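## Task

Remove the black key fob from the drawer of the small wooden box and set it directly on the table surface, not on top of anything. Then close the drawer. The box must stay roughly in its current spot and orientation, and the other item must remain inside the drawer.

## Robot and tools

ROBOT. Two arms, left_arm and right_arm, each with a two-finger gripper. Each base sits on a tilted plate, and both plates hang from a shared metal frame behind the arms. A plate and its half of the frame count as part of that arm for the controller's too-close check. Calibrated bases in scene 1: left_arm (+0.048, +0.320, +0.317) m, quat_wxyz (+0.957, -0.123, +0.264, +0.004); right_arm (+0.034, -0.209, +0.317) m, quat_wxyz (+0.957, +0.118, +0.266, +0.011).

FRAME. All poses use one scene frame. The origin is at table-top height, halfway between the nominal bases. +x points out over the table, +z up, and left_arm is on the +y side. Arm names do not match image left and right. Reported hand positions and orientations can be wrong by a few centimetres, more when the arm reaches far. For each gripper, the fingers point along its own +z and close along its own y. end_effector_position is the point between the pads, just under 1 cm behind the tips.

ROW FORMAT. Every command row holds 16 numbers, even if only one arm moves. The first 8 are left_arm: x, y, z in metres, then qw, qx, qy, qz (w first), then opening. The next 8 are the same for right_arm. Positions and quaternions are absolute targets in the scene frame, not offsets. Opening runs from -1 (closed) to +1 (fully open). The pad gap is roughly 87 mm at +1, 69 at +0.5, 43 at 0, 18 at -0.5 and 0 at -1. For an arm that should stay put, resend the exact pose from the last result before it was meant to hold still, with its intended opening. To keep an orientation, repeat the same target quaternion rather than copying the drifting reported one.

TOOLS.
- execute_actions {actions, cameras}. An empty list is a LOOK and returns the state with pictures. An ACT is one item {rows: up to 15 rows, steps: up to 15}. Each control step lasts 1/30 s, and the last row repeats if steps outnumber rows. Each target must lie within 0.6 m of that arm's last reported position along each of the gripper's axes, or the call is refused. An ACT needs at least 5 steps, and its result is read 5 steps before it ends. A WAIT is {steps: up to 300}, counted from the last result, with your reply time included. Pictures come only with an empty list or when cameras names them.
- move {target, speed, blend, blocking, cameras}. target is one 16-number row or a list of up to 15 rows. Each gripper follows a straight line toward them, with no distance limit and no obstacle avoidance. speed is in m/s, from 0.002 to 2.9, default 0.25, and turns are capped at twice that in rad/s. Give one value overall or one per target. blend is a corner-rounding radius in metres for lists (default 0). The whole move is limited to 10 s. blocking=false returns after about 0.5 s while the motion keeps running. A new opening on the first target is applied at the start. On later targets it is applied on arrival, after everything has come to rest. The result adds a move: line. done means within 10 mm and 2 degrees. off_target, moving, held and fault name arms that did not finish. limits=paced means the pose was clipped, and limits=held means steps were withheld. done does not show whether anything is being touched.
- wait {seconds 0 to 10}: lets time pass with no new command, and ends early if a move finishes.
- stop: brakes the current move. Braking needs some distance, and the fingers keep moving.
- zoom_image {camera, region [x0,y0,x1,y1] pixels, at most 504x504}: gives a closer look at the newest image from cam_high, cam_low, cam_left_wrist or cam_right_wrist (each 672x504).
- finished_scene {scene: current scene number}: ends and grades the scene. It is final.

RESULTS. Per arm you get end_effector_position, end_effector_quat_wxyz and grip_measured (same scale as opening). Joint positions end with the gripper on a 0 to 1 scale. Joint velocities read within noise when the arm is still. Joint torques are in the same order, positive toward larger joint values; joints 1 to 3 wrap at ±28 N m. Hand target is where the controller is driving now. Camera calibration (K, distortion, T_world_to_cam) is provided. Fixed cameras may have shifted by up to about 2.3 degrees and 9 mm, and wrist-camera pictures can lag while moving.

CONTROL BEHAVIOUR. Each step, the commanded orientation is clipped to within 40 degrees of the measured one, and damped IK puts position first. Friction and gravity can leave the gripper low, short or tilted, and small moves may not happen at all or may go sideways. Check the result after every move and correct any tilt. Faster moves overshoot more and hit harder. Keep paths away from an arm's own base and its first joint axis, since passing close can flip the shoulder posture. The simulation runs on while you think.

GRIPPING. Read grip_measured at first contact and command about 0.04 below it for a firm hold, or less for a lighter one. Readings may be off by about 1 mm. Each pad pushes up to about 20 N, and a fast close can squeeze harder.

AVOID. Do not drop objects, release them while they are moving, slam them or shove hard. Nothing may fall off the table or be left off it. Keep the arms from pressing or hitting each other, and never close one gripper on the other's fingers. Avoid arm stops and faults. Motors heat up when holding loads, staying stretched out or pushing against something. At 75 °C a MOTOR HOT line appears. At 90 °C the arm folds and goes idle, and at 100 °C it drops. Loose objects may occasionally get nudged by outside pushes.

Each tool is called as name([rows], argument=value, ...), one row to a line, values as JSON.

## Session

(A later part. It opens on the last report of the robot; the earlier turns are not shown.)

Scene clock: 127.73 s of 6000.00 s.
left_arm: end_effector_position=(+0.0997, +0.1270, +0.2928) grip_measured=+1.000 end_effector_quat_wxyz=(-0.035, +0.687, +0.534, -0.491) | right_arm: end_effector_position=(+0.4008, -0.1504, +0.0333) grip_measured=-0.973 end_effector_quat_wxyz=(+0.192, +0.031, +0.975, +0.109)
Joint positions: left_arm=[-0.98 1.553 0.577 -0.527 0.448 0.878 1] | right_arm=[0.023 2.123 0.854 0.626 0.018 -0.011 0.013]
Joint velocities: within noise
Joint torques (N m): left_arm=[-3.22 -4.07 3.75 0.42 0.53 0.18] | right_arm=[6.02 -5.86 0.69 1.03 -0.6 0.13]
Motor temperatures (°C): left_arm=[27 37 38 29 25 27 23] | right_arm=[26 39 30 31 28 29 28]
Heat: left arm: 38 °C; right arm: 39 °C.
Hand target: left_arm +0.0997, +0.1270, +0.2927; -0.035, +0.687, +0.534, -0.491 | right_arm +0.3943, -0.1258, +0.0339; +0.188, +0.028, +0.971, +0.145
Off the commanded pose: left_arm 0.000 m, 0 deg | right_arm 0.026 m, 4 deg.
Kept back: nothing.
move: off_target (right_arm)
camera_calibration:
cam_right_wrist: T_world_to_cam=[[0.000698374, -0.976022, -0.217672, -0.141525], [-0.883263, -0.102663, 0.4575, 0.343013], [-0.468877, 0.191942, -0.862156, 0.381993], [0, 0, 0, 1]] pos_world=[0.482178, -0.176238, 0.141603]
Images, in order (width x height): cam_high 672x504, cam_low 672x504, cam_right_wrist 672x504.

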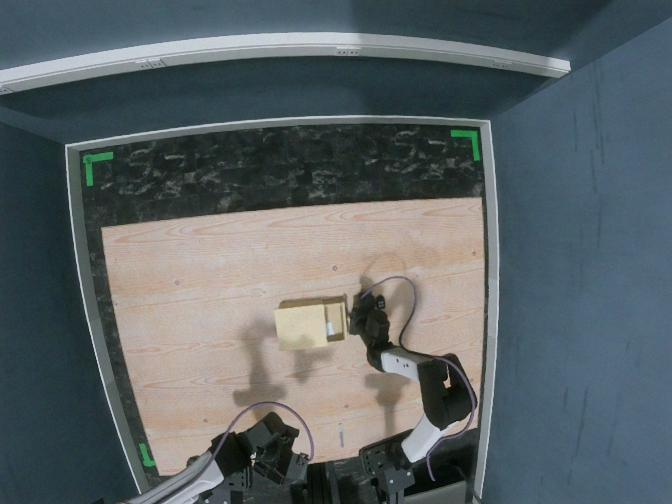

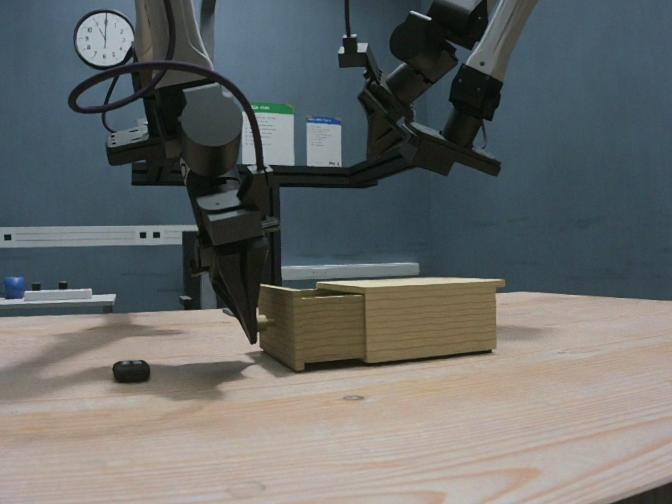

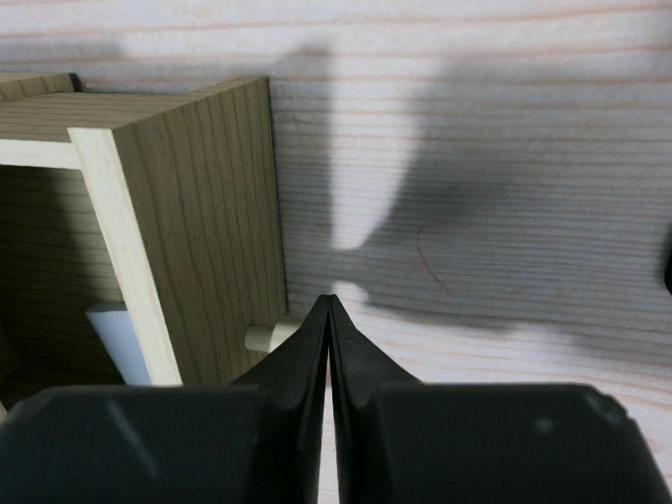

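move([
  [0.3600,0.2150,0.2000,0.1887,-0.0282,0.9708,-0.1451,-1, 0.3980,-0.1490,0.033,0.1887,0.0282,0.9708,0.1451,-1],
  [0.4080,0.1950,0.1000,0.1887,-0.0282,0.9708,-0.1451,-1, 0.3980,-0.1490,0.033,0.1887,0.0282,0.9708,0.1451,-1],
], speed=[0.45,0.3], blend=[0.05,0], cameras=["cam_high","cam_low","cam_left_wrist"])

Scene clock: 133.43 s of 6000.00 s.
left_arm: end_effector_position=(+0.4042, +0.1933, +0.1041) grip_measured=-0.993 end_effector_quat_wxyz=(+0.184, -0.028, +0.971, -0.147) | right_arm: end_effector_position=(+0.4006, -0.1513, +0.0332) grip_measured=-0.973 end_effector_quat_wxyz=(+0.192, +0.032, +0.972, +0.134)
Joint positions: left_arm=[-0.271 1.924 0.765 0.486 -0.126 -0.126 0.003] | right_arm=[-0.006 2.123 0.854 0.625 -0.055 -0.017 0.013]
Joint velocities: within noise
Joint torques (N m): left_arm=[-2.56 -6.89 3.14 1.52 0.17 0.27] | right_arm=[2.37 -7.51 1.09 0.79 -0.47 -0.26]
Motor temperatures (°C): left_arm=[27 37 38 29 25 27 23] | right_arm=[26 38 30 31 28 29 28]
Heat: left arm: 38 °C; right arm: 38 °C.
Hand target: left_arm +0.4078, +0.1951, +0.1001; +0.188, -0.028, +0.971, -0.145 | right_arm +0.3980, -0.1490, +0.0331; +0.189, +0.028, +0.971, +0.145
Off the commanded pose: left_arm 0.006 m, 1 deg | right_arm 0.004 m, 1 deg.
Kept back: nothing.
move: done
camera_calibration:
cam_left_wrist: T_world_to_cam=[[0.00308806, -0.958836, 0.283945, 0.152483], [-0.889735, 0.126978, 0.438461, 0.314154], [-0.456467, -0.25399, -0.852718, 0.463205], [0, 0, 0, 1]] pos_world=[0.490481, 0.223965, 0.213942]
Images, in order (width x height): cam_high 672x504, cam_low 672x504, cam_left_wrist 672x504.

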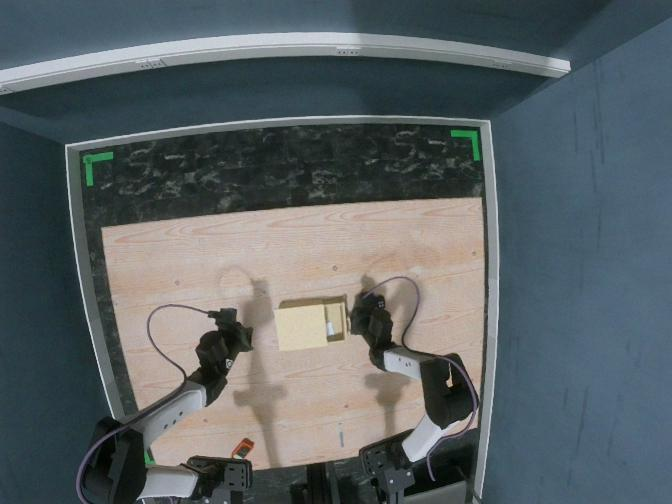

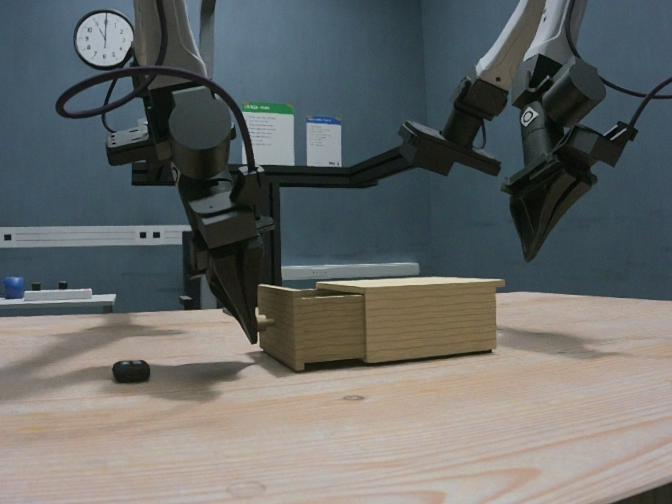

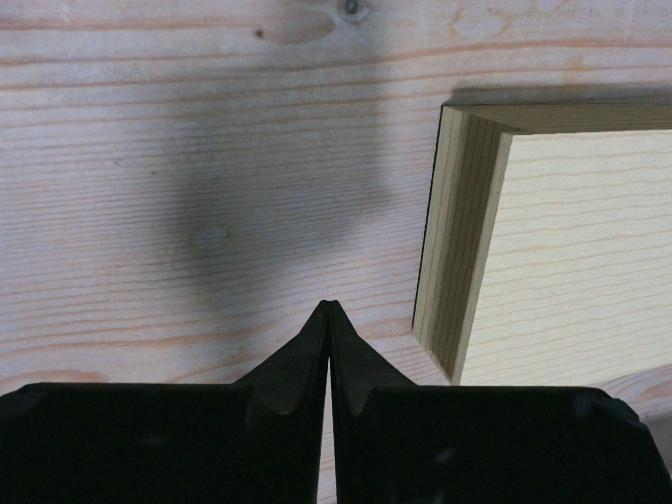

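move([
  [0.4120,0.1680,0.0400,0.1843,-0.0494,0.9482,-0.2541,-1, 0.3970,-0.1450,0.033,0.1887,0.0282,0.9708,0.1451,-1],
  [0.4120,0.1250,0.0400,0.1843,-0.0494,0.9482,-0.2541,-1, 0.3970,-0.1400,0.033,0.1887,0.0282,0.9708,0.1451,-1],
], speed=[0.2,0.06], blend=[0.01,0], cameras=["cam_high","cam_low","cam_left_wrist"])

zoom_image(camera="cam_high", region=[235, 285, 395, 375])

Scene clock: 136.03 s of 6000.00 s.
left_arm: end_effector_position=(+0.4105, +0.1250, +0.0446) grip_measured=-0.993 end_effector_quat_wxyz=(+0.180, -0.045, +0.947, -0.263) | right_arm: end_effector_position=(+0.4006, -0.1512, +0.0332) grip_measured=-0.973 end_effector_quat_wxyz=(+0.192, +0.032, +0.972, +0.134)
Joint positions: left_arm=[-0.266 2.28 0.957 0.686 0.102 -0.2 0.003] | right_arm=[-0.006 2.123 0.854 0.625 -0.055 -0.017 0.013]
Joint velocities: within noise
Joint torques (N m): left_arm=[-4.55 -7.66 2.18 1.58 0.04 0.12] | right_arm=[4.78 -6.78 1.02 0.88 -0.27 -0.1]
Motor temperatures (°C): left_arm=[27 38 38 29 25 27 23] | right_arm=[26 38 30 31 28 29 28]
Heat: left arm: 38 °C; right arm: 38 °C.
Hand target: left_arm +0.4118, +0.1250, +0.0401; +0.184, -0.049, +0.948, -0.254 | right_arm +0.3969, -0.1401, +0.0332; +0.189, +0.028, +0.971, +0.145
Off the commanded pose: left_arm 0.005 m, 1 deg | right_arm 0.012 m, 1 deg.
Kept back: nothing.
move: off_target (right_arm)
camera_calibration:
cam_left_wrist: T_world_to_cam=[[-0.00834157, -0.864174, 0.503124, 0.0869932], [-0.889227, 0.236551, 0.391561, 0.342651], [-0.457391, -0.444125, -0.770419, 0.418553], [0, 0, 0, 1]] pos_world=[0.496863, 0.180013, 0.144524]
Images, in order (width x height): cam_high 672x504, cam_low 672x504, cam_left_wrist 672x504.

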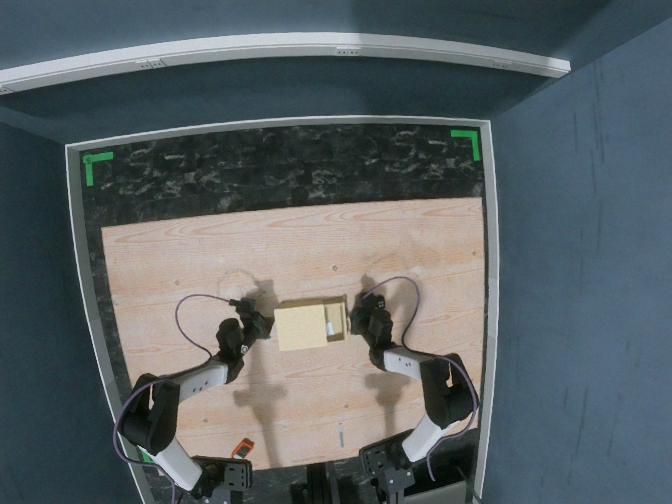

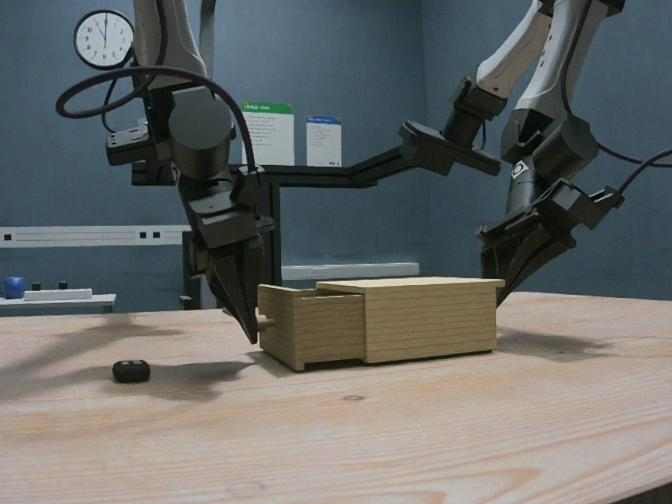

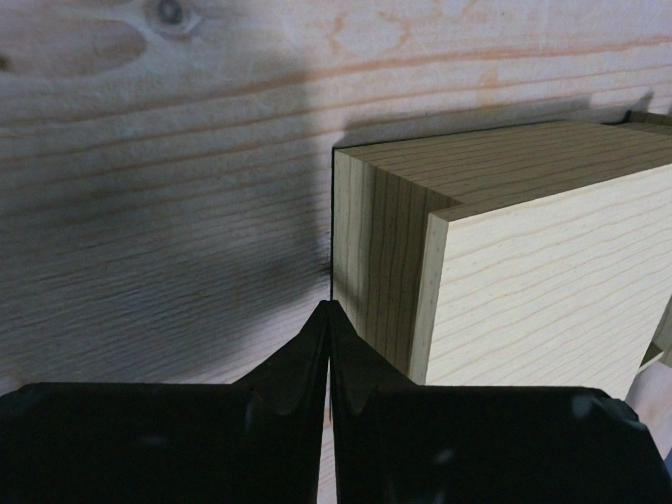

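Scaled by 3.150 from the camera's 672x504 image, which has a finer 960x720 frame.

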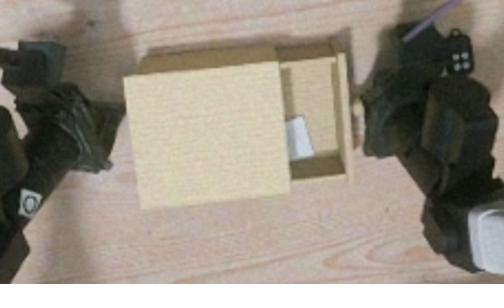

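move(target=[0.4120,0.1000,0.0390,0.1843,-0.0494,0.9482,-0.2541,-1, 0.3960,-0.1150,0.033,0.1887,0.0282,0.9708,0.1451,-1], speed=0.05, cameras=["cam_high","cam_low","cam_left_wrist"])

zoom_image(camera="cam_high", region=[235, 285, 395, 375])

Scene clock: 137.07 s of 6000.00 s.
left_arm: end_effector_position=(+0.4128, +0.1098, +0.0398) grip_measured=-0.993 end_effector_quat_wxyz=(+0.184, -0.049, +0.950, -0.248) | right_arm: end_effector_position=(+0.3998, -0.1402, +0.0334) grip_measured=-0.973 end_effector_quat_wxyz=(+0.193, +0.032, +0.975, +0.109)
Joint positions: left_arm=[-0.312 2.318 0.997 0.688 0.033 -0.228 0.003] | right_arm=[0.051 2.134 0.854 0.638 0.039 0.007 0.013]
Joint velocities: within noise
Joint torques (N m): left_arm=[-6.09 -7.64 2.56 1.56 0.23 0.01] | right_arm=[6.16 -5.85 1.66 0.94 -0.61 0.11]
Motor temperatures (°C): left_arm=[27 38 38 29 25 27 23] | right_arm=[26 38 30 31 28 29 28]
Heat: left arm: 38 °C; right arm: 38 °C.
Hand target: left_arm +0.4117, +0.1002, +0.0392; +0.184, -0.049, +0.948, -0.254 | right_arm +0.3952, -0.1157, +0.0340; +0.188, +0.028, +0.971, +0.145
Off the commanded pose: left_arm 0.010 m, 1 deg | right_arm 0.025 m, 4 deg.
Kept back: nothing.
move: off_target (right_arm)
camera_calibration:
cam_left_wrist: T_world_to_cam=[[0.00377647, -0.878085, 0.47849, 0.0738339], [-0.893163, 0.212227, 0.396509, 0.354234], [-0.449717, -0.428867, -0.783471, 0.404843], [0, 0, 0, 1]] pos_world=[0.498175, 0.163279, 0.141397]
Images, in order (width x height): cam_high 672x504, cam_low 672x504, cam_left_wrist 672x504.

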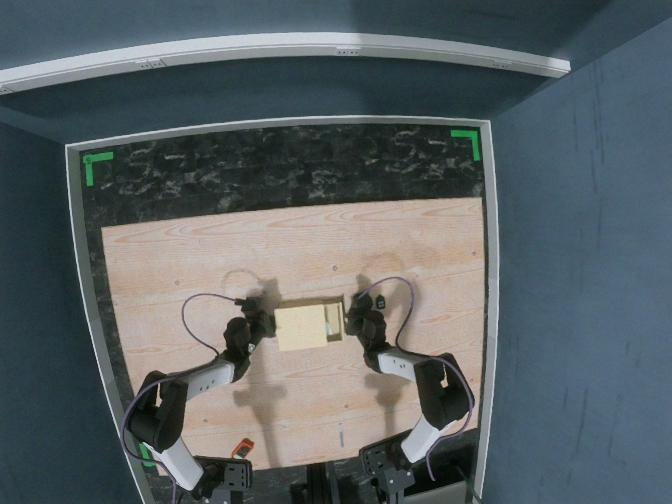

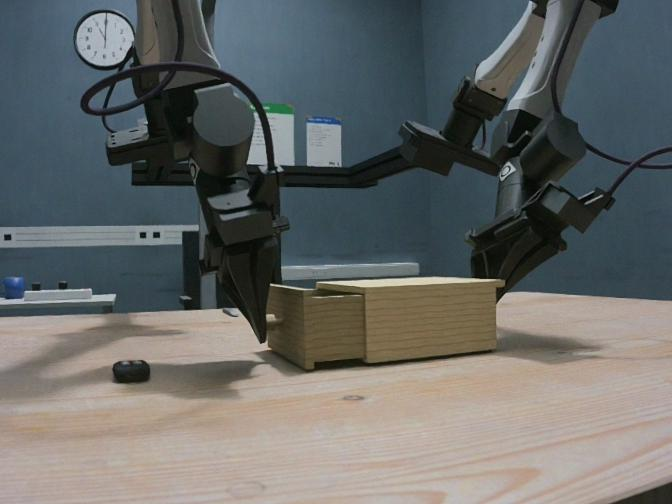

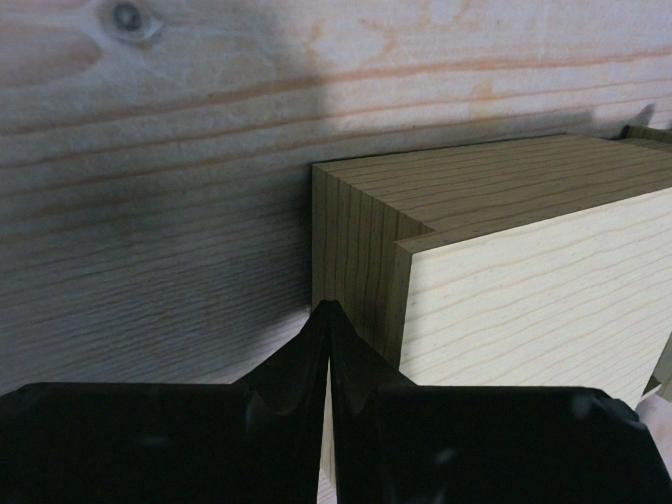

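Scaled by 3.150 from the camera's 672x504 image, which has a finer 960x720 frame.

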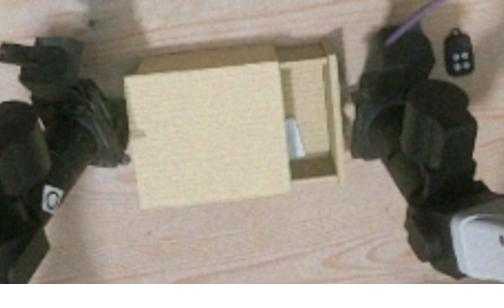

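move(target=[0.4120,0.0960,0.0390,0.1843,-0.0494,0.9482,-0.2541,-1, 0.3950,-0.0850,0.034,0.1887,0.0282,0.9708,0.1451,-1], speed=0.05, cameras=["cam_high","cam_low","cam_left_wrist"])

zoom_image(camera="cam_high", region=[235, 285, 395, 375])

Scene clock: 138.40 s of 6000.00 s.
left_arm: end_effector_position=(+0.4138, +0.1101, +0.0382) grip_measured=-0.993 end_effector_quat_wxyz=(+0.185, -0.051, +0.951, -0.241) | right_arm: end_effector_position=(+0.3978, -0.1168, +0.0330) grip_measured=-0.973 end_effector_quat_wxyz=(+0.191, +0.033, +0.976, +0.099)
Joint positions: left_arm=[-0.317 2.323 1.002 0.688 0.013 -0.23 0.003] | right_arm=[0.125 2.163 0.87 0.643 0.12 0.052 0.013]
Joint velocities: within noise
Joint torques (N m): left_arm=[-6.56 -7.61 2.8 1.55 0.33 0.01] | right_arm=[7.51 -5.59 2 0.98 -0.77 0.14]
Motor temperatures (°C): left_arm=[27 39 38 29 25 27 23] | right_arm=[26 38 30 31 28 29 28]
Heat: left arm: 39 °C; right arm: 38 °C.
Hand target: left_arm +0.4117, +0.0964, +0.0393; +0.184, -0.049, +0.948, -0.254 | right_arm +0.3938, -0.0862, +0.0355; +0.187, +0.028, +0.971, +0.144
Off the commanded pose: left_arm 0.014 m, 2 deg | right_arm 0.032 m, 5 deg.
Kept back: nothing.
move: off_target (left_arm, right_arm)
camera_calibration:
cam_left_wrist: T_world_to_cam=[[0.00957909, -0.884875, 0.46573, 0.0736842], [-0.895032, 0.200101, 0.398595, 0.357751], [-0.4459, -0.420661, -0.790074, 0.401858], [0, 0, 0, 1]] pos_world=[0.498681, 0.162661, 0.140583]
Images, in order (width x height): cam_high 672x504, cam_low 672x504, cam_left_wrist 672x504.

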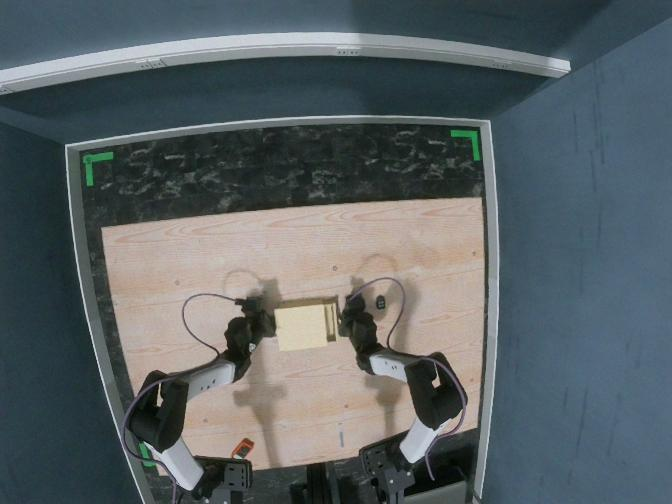

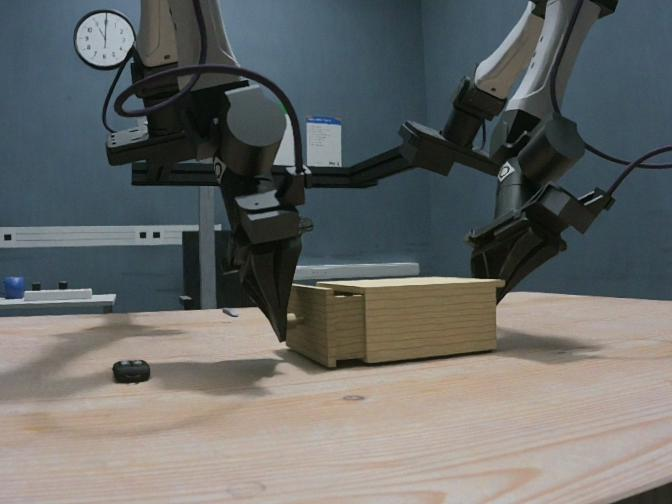

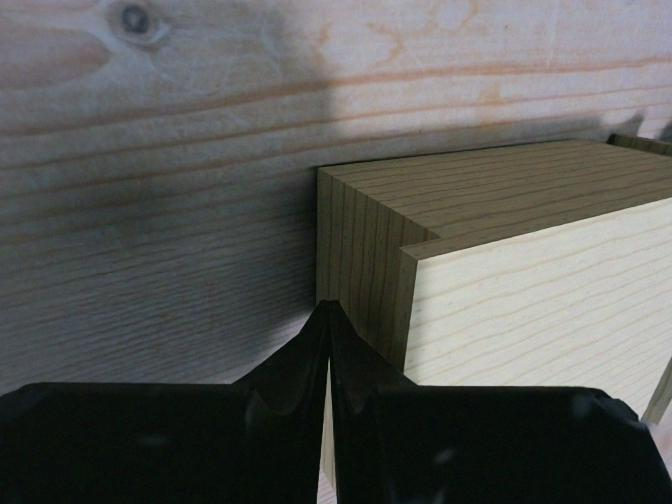

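Scaled by 3.150 from the camera's 672x504 image, which has a finer 960x720 frame.

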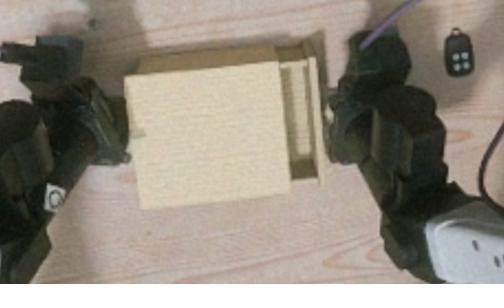

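move(target=[0.4110,0.0940,0.0400,0.1843,-0.0494,0.9482,-0.2541,-1, 0.3960,-0.0550,0.035,0.1887,0.0282,0.9708,0.1451,-1], speed=0.05, cameras=["cam_high","cam_low"])

zoom_image(camera="cam_high", region=[235, 285, 395, 375])

Scene clock: 139.53 s of 6000.00 s.
left_arm: end_effector_position=(+0.4139, +0.1103, +0.0380) grip_measured=-0.993 end_effector_quat_wxyz=(+0.186, -0.052, +0.952, -0.237) | right_arm: end_effector_position=(+0.3978, -0.0925, +0.0324) grip_measured=-0.974 end_effector_quat_wxyz=(+0.191, +0.034, +0.977, +0.090)
Joint positions: left_arm=[-0.32 2.323 1.002 0.688 0.002 -0.232 0.003] | right_arm=[0.199 2.197 0.901 0.639 0.197 0.095 0.013]
Joint velocities: within noise
Joint torques (N m): left_arm=[-6.84 -7.6 2.52 1.58 0.37 -0.03] | right_arm=[8.38 -5.91 3.04 0.92 -0.88 0.26]
Motor temperatures (°C): left_arm=[27 39 38 30 25 27 23] | right_arm=[26 38 30 31 28 29 28]
Heat: left arm: 39 °C; right arm: 38 °C.
Hand target: left_arm +0.4106, +0.0944, +0.0404; +0.184, -0.049, +0.948, -0.254 | right_arm +0.3944, -0.0567, +0.0370; +0.187, +0.028, +0.971, +0.144
Off the commanded pose: left_arm 0.017 m, 2 deg | right_arm 0.038 m, 6 deg.
Kept back: nothing.
move: off_target (left_arm, right_arm)
Images, in order (width x height): cam_high 672x504, cam_low 672x504.

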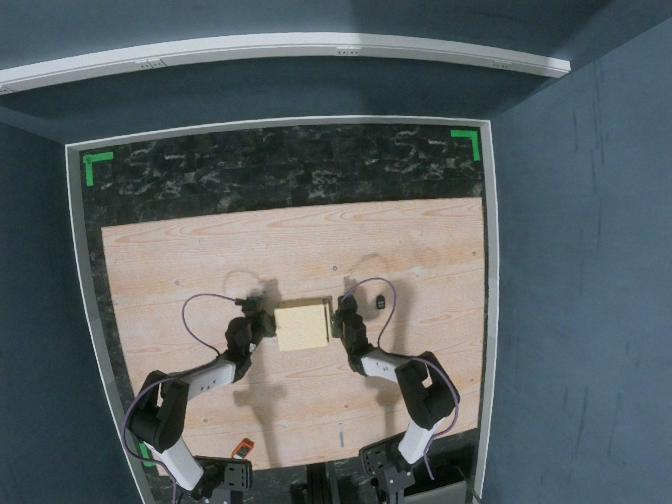

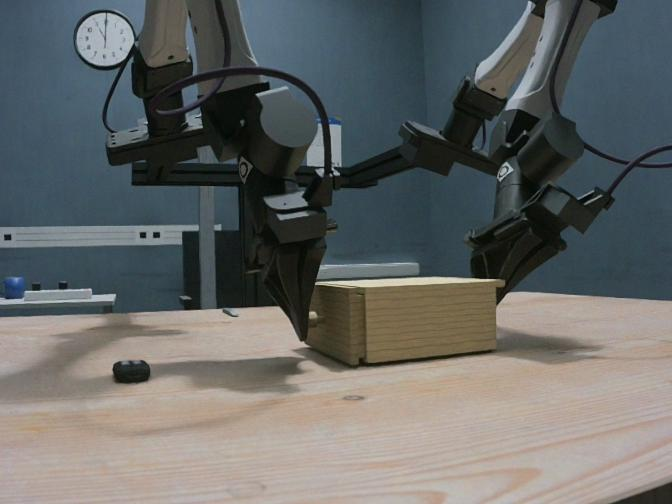

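Scaled by 3.150 from the camera's 672x504 image, which has a finer 960x720 frame.

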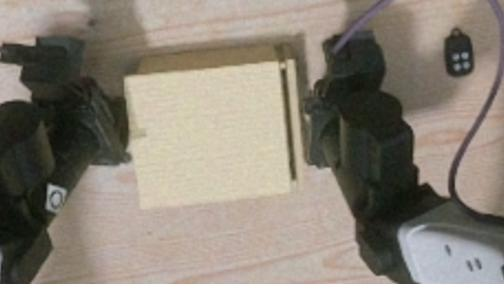

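move(target=[0.4110,0.0930,0.0400,0.1843,-0.0494,0.9482,-0.2541,-1, 0.3960,-0.0400,0.036,0.1887,0.0282,0.9708,0.1451,-1], speed=0.04, cameras=["cam_high","cam_low"])

zoom_image(camera="cam_low", region=[280, 250, 540, 390])

Scene clock: 140.50 s of 6000.00 s.
left_arm: end_effector_position=(+0.4139, +0.1105, +0.0379) grip_measured=-0.993 end_effector_quat_wxyz=(+0.187, -0.052, +0.953, -0.235) | right_arm: end_effector_position=(+0.3974, -0.0920, +0.0321) grip_measured=-0.974 end_effector_quat_wxyz=(+0.190, +0.037, +0.979, +0.065)
Joint positions: left_arm=[-0.321 2.323 1.002 0.688 -0.003 -0.233 0.003] | right_arm=[0.224 2.205 0.914 0.625 0.266 0.109 0.013]
Joint velocities: within noise
Joint torques (N m): left_arm=[-6.95 -7.54 2.65 1.57 0.4 -0.02] | right_arm=[9.94 -5.82 3.33 0.92 -1.21 0.35]
Motor temperatures (°C): left_arm=[27 39 38 30 25 27 23] | right_arm=[27 38 30 31 28 29 28]
Heat: left arm: 39 °C; right arm: 38 °C.
Hand target: left_arm +0.4106, +0.0936, +0.0404; +0.184, -0.049, +0.948, -0.254 | right_arm +0.3932, -0.0430, +0.0398; +0.186, +0.027, +0.972, +0.143
Off the commanded pose: left_arm 0.018 m, 2 deg | right_arm 0.052 m, 9 deg.
Kept back: nothing.
move: off_target (left_arm, right_arm)
Images, in order (width x height): cam_high 672x504, cam_low 672x504.

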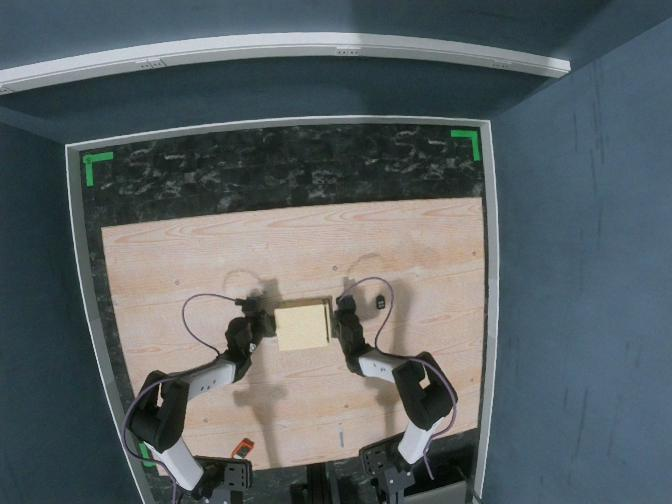

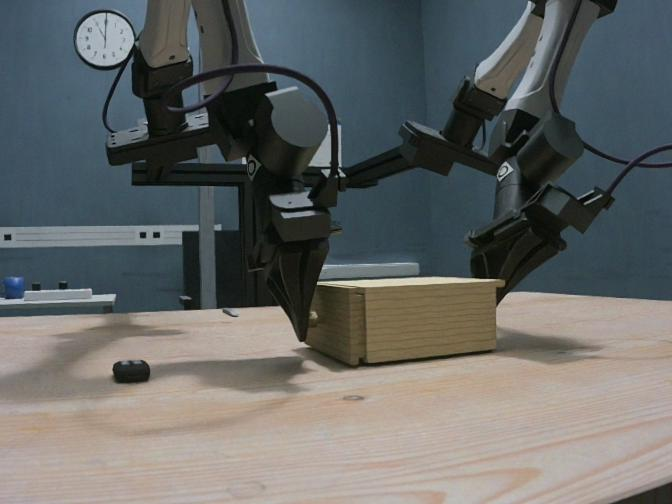

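Scaled by 1.938 from the camera's 672x504 image, which has a finer 960x720 frame.

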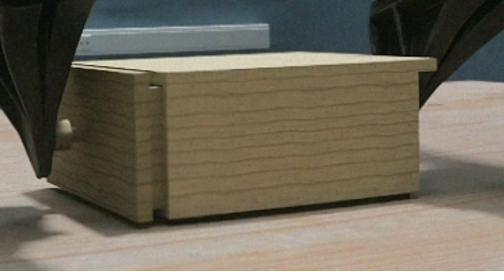

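zoom_image(camera="cam_high", region=[265, 285, 365, 360])

execute_actions(actions=[], cameras=["cam_right_wrist","cam_left_wrist"])

Scaled by 5.040 from the camera's 672x504 image, which has a finer 960x720 frame.

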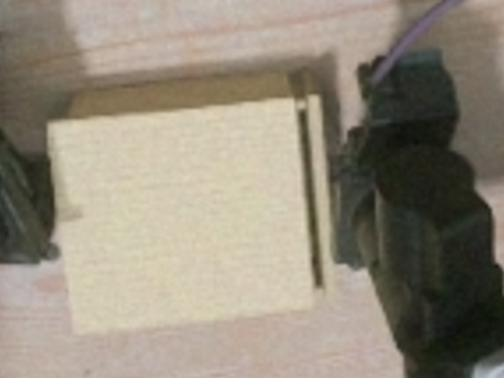

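Scene clock: 141.43 s of 6000.00 s.
left_arm: end_effector_position=(+0.4139, +0.1103, +0.0380) grip_measured=-0.993 end_effector_quat_wxyz=(+0.187, -0.052, +0.953, -0.235) | right_arm: end_effector_position=(+0.3974, -0.0920, +0.0321) grip_measured=-0.974 end_effector_quat_wxyz=(+0.190, +0.038, +0.979, +0.064)
Joint positions: left_arm=[-0.322 2.323 1.002 0.688 -0.003 -0.233 0.003] | right_arm=[0.224 2.205 0.914 0.624 0.268 0.111 0.013]
Joint velocities: left_arm=[within noise] | right_arm=[0.007 -0.007 -0.046 -0.007 -0.051 -0.081 -0.003]
Joint torques (N m): left_arm=[-6.94 -7.53 2.65 1.58 0.39 -0.03] | right_arm=[9.89 -5.75 3.14 0.95 -1.18 0.33]
Motor temperatures (°C): left_arm=[27 39 38 30 25 27 23] | right_arm=[27 38 30 31 28 29 28]
Heat: left arm: 39 °C; right arm: 38 °C.
Hand target: left_arm +0.4105, +0.0934, +0.0405; +0.184, -0.049, +0.948, -0.254 | right_arm +0.3932, -0.0430, +0.0398; +0.186, +0.027, +0.972, +0.143
Off the commanded pose: left_arm 0.018 m, 2 deg | right_arm 0.052 m, 9 deg.
Steps of this call (1-28: nothing new was sent). Readings (end_effector_position of left_arm | right_arm):
1: (+0.4139, +0.1105, +0.0379) | (+0.3974, -0.0920, +0.0321)
2: (+0.4139, +0.1105, +0.0379) | (+0.3974, -0.0921, +0.0321)
4: (+0.4139, +0.1105, +0.0379) | (+0.3975, -0.0921, +0.0321)
8: (+0.4139, +0.1105, +0.0379) | (+0.3975, -0.0921, +0.0321)
28: the state above
camera_calibration:
cam_left_wrist: T_world_to_cam=[[0.0134767, -0.889964, 0.455831, 0.0732823], [-0.896115, 0.191502, 0.400382, 0.359166], [-0.443618, -0.413873, -0.794929, 0.400387], [0, 0, 0, 1]] pos_world=[0.498485, 0.162147, 0.141072]
cam_right_wrist: T_world_to_cam=[[-0.0307879, -0.990474, -0.134217, -0.0763633], [-0.880754, -0.0366037, 0.472157, 0.351204], [-0.472572, 0.132749, -0.871237, 0.36447], [0, 0, 0, 1]] pos_world=[0.479212, -0.111163, 0.141467]
Images, in order (width x height): cam_left_wrist 672x504, cam_right_wrist 672x504.

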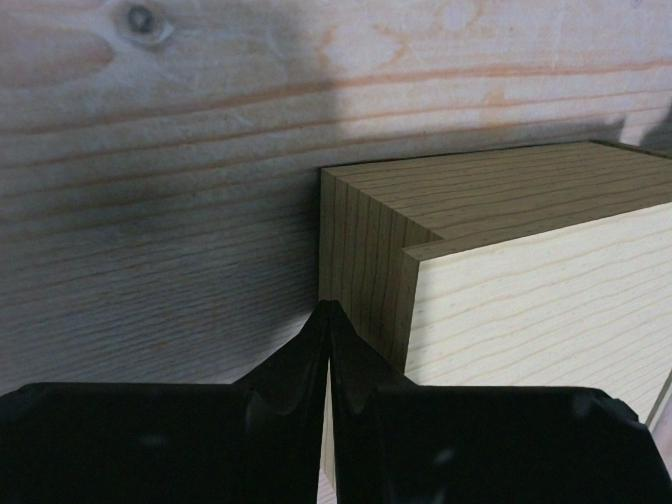

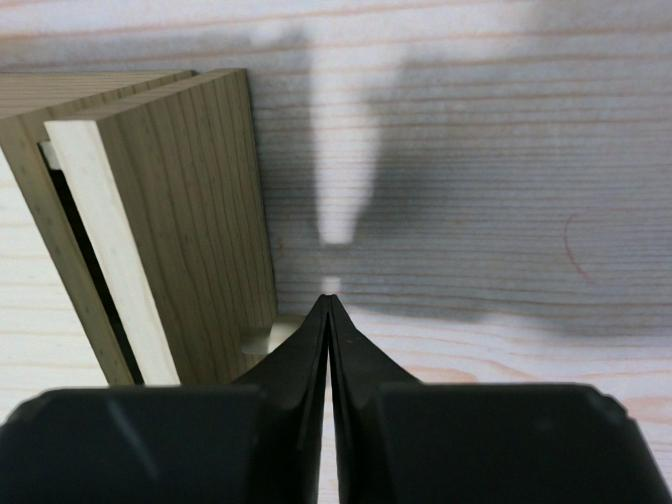

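move([
  [0.4110,0.0930,0.0390,0.1843,-0.0494,0.9482,-0.2541,-1, 0.3970,-0.1000,0.028,0.1866,0.0397,0.9601,0.2041,-1],
  [0.4110,0.0900,0.0390,0.1843,-0.0494,0.9482,-0.2541,-1, 0.3970,-0.0480,0.024,0.1866,0.0397,0.9601,0.2041,-1],
], speed=[0.06,0.06], cameras=["cam_high","cam_low","cam_right_wrist"])

zoom_image(camera="cam_low", region=[280, 250, 540, 390])

Scene clock: 145.30 s of 6000.00 s.
left_arm: end_effector_position=(+0.4141, +0.1105, +0.0363) grip_measured=-0.993 end_effector_quat_wxyz=(+0.187, -0.053, +0.954, -0.230) | right_arm: end_effector_position=(+0.3942, -0.0839, +0.0177) grip_measured=-0.974 end_effector_quat_wxyz=(+0.179, +0.049, +0.971, +0.153)
Joint positions: left_arm=[-0.324 2.328 1.007 0.688 -0.014 -0.234 0.003] | right_arm=[0.145 2.257 0.929 0.666 0.035 0.118 0.013]
Joint velocities: within noise
Joint torques (N m): left_arm=[-7.31 -7.36 2.86 1.57 0.47 -0.05] | right_arm=[8.64 -6.05 2.5 1.11 -0.85 0.11]
Motor temperatures (°C): left_arm=[28 39 37 30 25 27 23] | right_arm=[27 38 30 31 28 29 28]
Heat: left arm: 39 °C; right arm: 38 °C.
Hand target: left_arm +0.4103, +0.0906, +0.0397; +0.184, -0.049, +0.948, -0.254 | right_arm +0.3956, -0.0495, +0.0258; +0.185, +0.039, +0.961, +0.204
Off the commanded pose: left_arm 0.021 m, 3 deg | right_arm 0.037 m, 6 deg.
Kept back: nothing.
move: off_target (left_arm, right_arm)
camera_calibration:
cam_right_wrist: T_world_to_cam=[[-0.0199382, -0.951107, -0.308218, -0.0682941], [-0.874158, -0.133033, 0.467065, 0.344796], [-0.485232, 0.278744, -0.828765, 0.365822], [0, 0, 0, 1]] pos_world=[0.477553, -0.121056, 0.121089]
Images, in order (width x height): cam_high 672x504, cam_low 672x504, cam_right_wrist 672x504.

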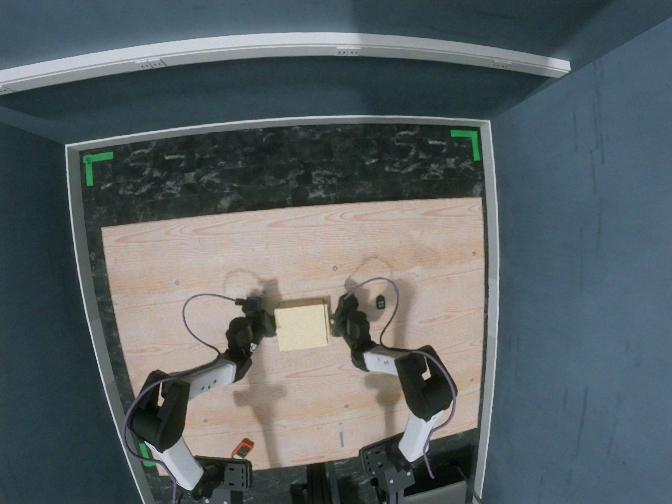

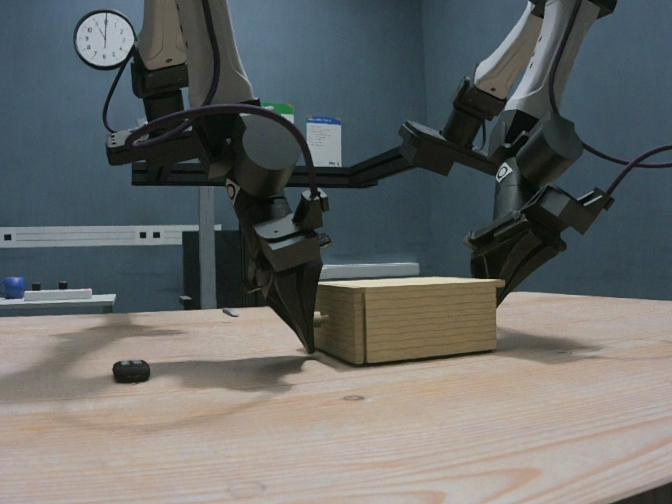

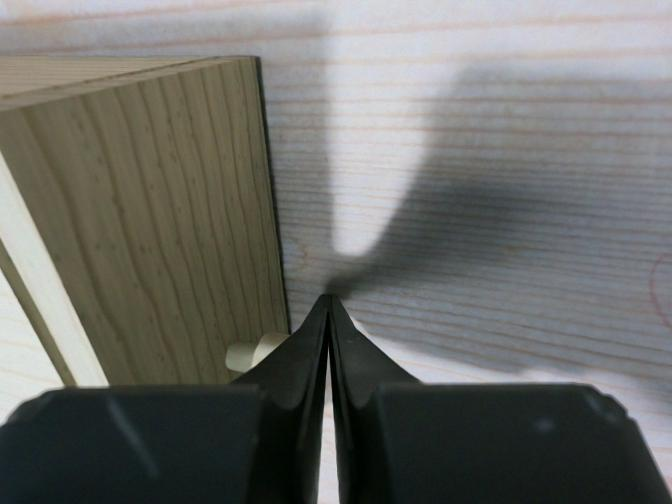

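Scaled by 1.938 from the camera's 672x504 image, which has a finer 960x720 frame.

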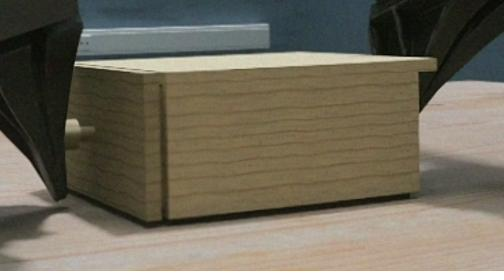

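move(target=[0.4110,0.0880,0.0390,0.1843,-0.0494,0.9482,-0.2541,-1, 0.3970,-0.0350,0.022,0.1843,0.0494,0.9482,0.2541,-1], speed=0.05, cameras=["cam_high","cam_low","cam_right_wrist"])

zoom_image(camera="cam_low", region=[280, 250, 540, 390])

Scene clock: 146.83 s of 6000.00 s.
left_arm: end_effector_position=(+0.4144, +0.1107, +0.0362) grip_measured=-0.993 end_effector_quat_wxyz=(+0.188, -0.053, +0.954, -0.227) | right_arm: end_effector_position=(+0.3936, -0.0771, +0.0154) grip_measured=-0.974 end_effector_quat_wxyz=(+0.179, +0.056, +0.968, +0.169)
Joint positions: left_arm=[-0.326 2.328 1.007 0.688 -0.022 -0.235 0.003] | right_arm=[0.144 2.276 0.937 0.682 0.004 0.137 0.013]
Joint velocities: within noise
Joint torques (N m): left_arm=[-7.54 -7.23 3.14 1.56 0.48 -0.07] | right_arm=[7.01 -5.38 2.93 1.2 -1.59 0.21]
Motor temperatures (°C): left_arm=[28 39 37 30 25 27 23] | right_arm=[27 38 30 31 28 29 28]
Heat: left arm: 39 °C; right arm: 38 °C.
Hand target: left_arm +0.4104, +0.0888, +0.0398; +0.184, -0.049, +0.948, -0.254 | right_arm +0.3948, -0.0378, +0.0253; +0.181, +0.048, +0.950, +0.250
Off the commanded pose: left_arm 0.023 m, 3 deg | right_arm 0.043 m, 10 deg.
Kept back: nothing.
move: off_target (left_arm, right_arm)
camera_calibration:
cam_right_wrist: T_world_to_cam=[[-0.0272107, -0.939499, -0.341469, -0.0582661], [-0.874883, -0.142863, 0.462784, 0.345922], [-0.483569, 0.311338, -0.818065, 0.363368], [0, 0, 0, 1]] pos_world=[0.476769, -0.118452, 0.117276]
Images, in order (width x height): cam_high 672x504, cam_low 672x504, cam_right_wrist 672x504.

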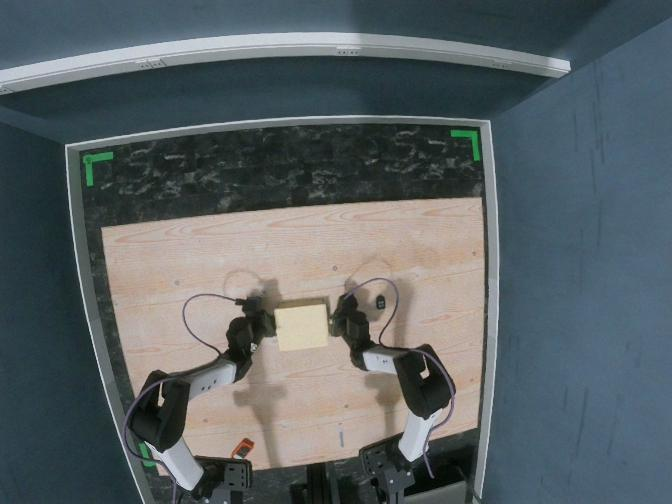

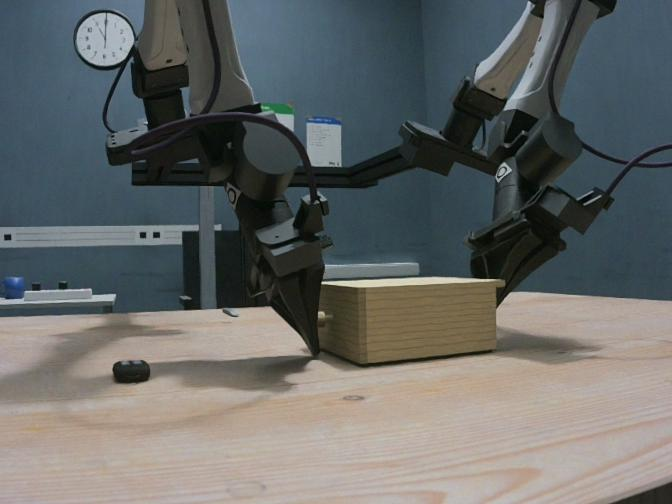

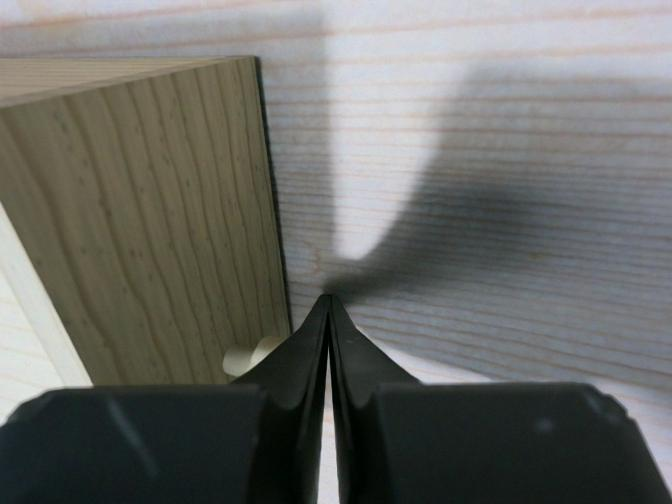

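Scaled by 1.938 from the camera's 672x504 image, which has a finer 960x720 frame.

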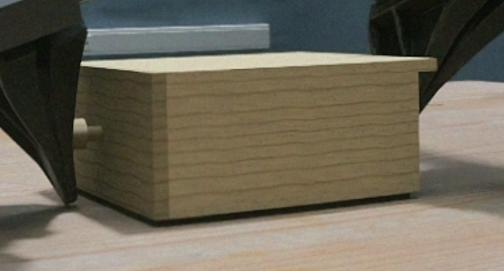

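move([
  [0.4120,0.1150,0.0420,0.1843,-0.0494,0.9482,-0.2541,-1, 0.3980,-0.0950,0.028,0.1866,0.0397,0.9601,0.2041,-1],
  [0.4120,0.1160,0.0420,0.1843,-0.0494,0.9482,-0.2541,-1, 0.4020,-0.1300,0.060,0.1887,0.0282,0.9708,0.1451,-1],
  [0.4120,0.1160,0.0420,0.1843,-0.0494,0.9482,-0.2541,-1, 0.4200,-0.1300,0.160,0.1908,0,0.9816,0,-1],
], speed=[0.1,0.15,0.2], blend=[0.0,0.02,0], cameras=["cam_high","cam_low","cam_right_wrist","cam_left_wrist"])

zoom_image(camera="cam_high", region=[265, 285, 365, 360])

Scene clock: 149.70 s of 6000.00 s.
left_arm: end_effector_position=(+0.4019, +0.1104, +0.0361) grip_measured=-0.993 end_effector_quat_wxyz=(+0.172, -0.048, +0.951, -0.251) | right_arm: end_effector_position=(+0.4038, -0.1304, +0.1459) grip_measured=-0.974 end_effector_quat_wxyz=(+0.168, -0.013, +0.986, -0.001)
Joint positions: left_arm=[-0.307 2.328 0.982 0.691 0.047 -0.23 0.003] | right_arm=[0.3 1.738 0.84 0.154 0.432 0.061 0.013]
Joint velocities: within noise
Joint torques (N m): left_arm=[-3.29 -10.91 0.88 1.48 0.35 0.3] | right_arm=[4.53 -9.73 5.53 0.76 0.15 -0.01]
Motor temperatures (°C): left_arm=[28 40 37 30 25 27 23] | right_arm=[27 38 30 31 28 29 28]
Heat: left arm: 40 °C; right arm: 38 °C.
Hand target: left_arm +0.4119, +0.1158, +0.0419; +0.184, -0.049, +0.948, -0.254 | right_arm +0.4197, -0.1300, +0.1599; +0.191, +0.000, +0.982, +0.000
Off the commanded pose: left_arm 0.013 m, 1 deg | right_arm 0.021 m, 3 deg.
Kept back: nothing.
move: off_target (left_arm, right_arm)
camera_calibration:
cam_left_wrist: T_world_to_cam=[[0.00701174, -0.875162, 0.483779, 0.0743155], [-0.882266, 0.222311, 0.41495, 0.339745], [-0.470698, -0.429731, -0.770568, 0.405306], [0, 0, 0, 1]] pos_world=[0.490002, 0.163682, 0.135386]
cam_right_wrist: T_world_to_cam=[[0.0458275, -0.99889, 0.0108979, -0.152055], [-0.856371, -0.0336675, 0.515263, 0.285923], [-0.514324, -0.0329459, -0.856963, 0.464957], [0, 0, 0, 1]] pos_world=[0.490963, -0.126941, 0.252782]

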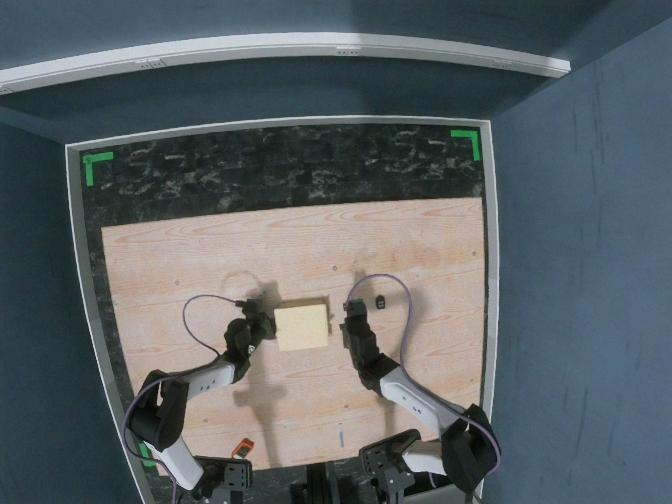

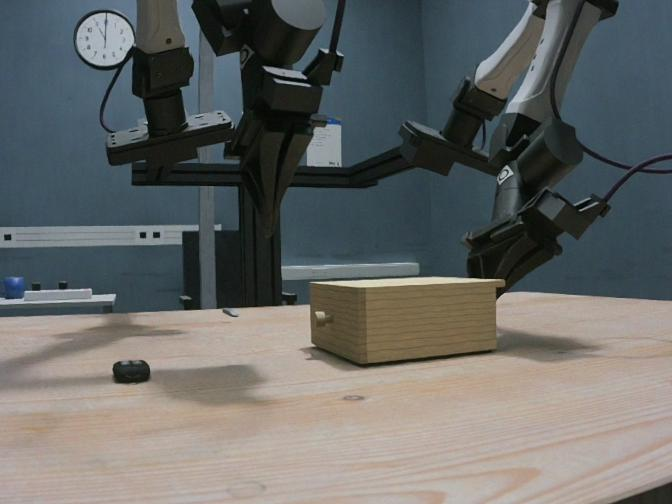

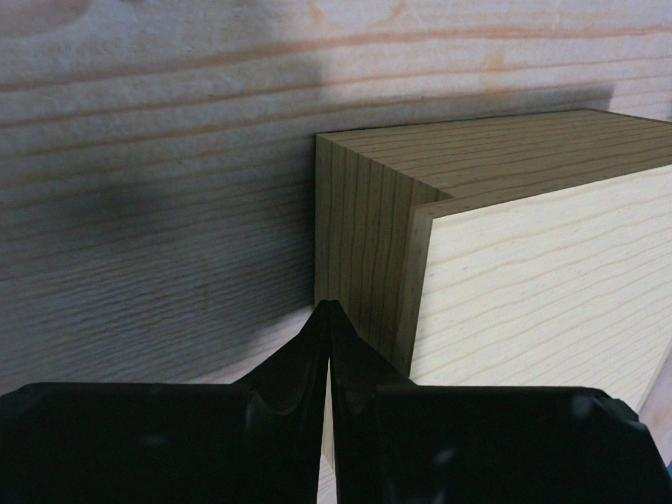

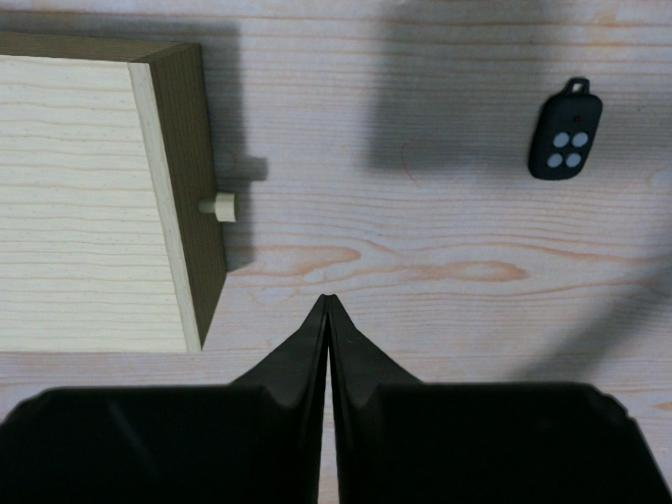

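Scaled by 5.040 from the camera's 672x504 image, which has a finer 960x720 frame.

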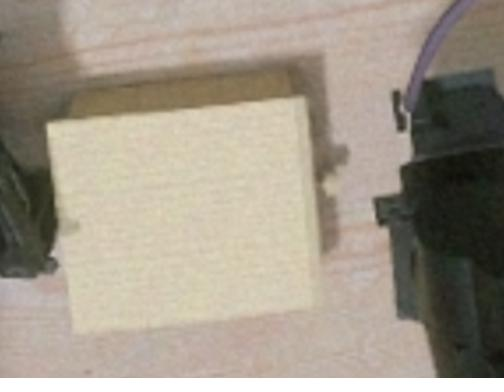

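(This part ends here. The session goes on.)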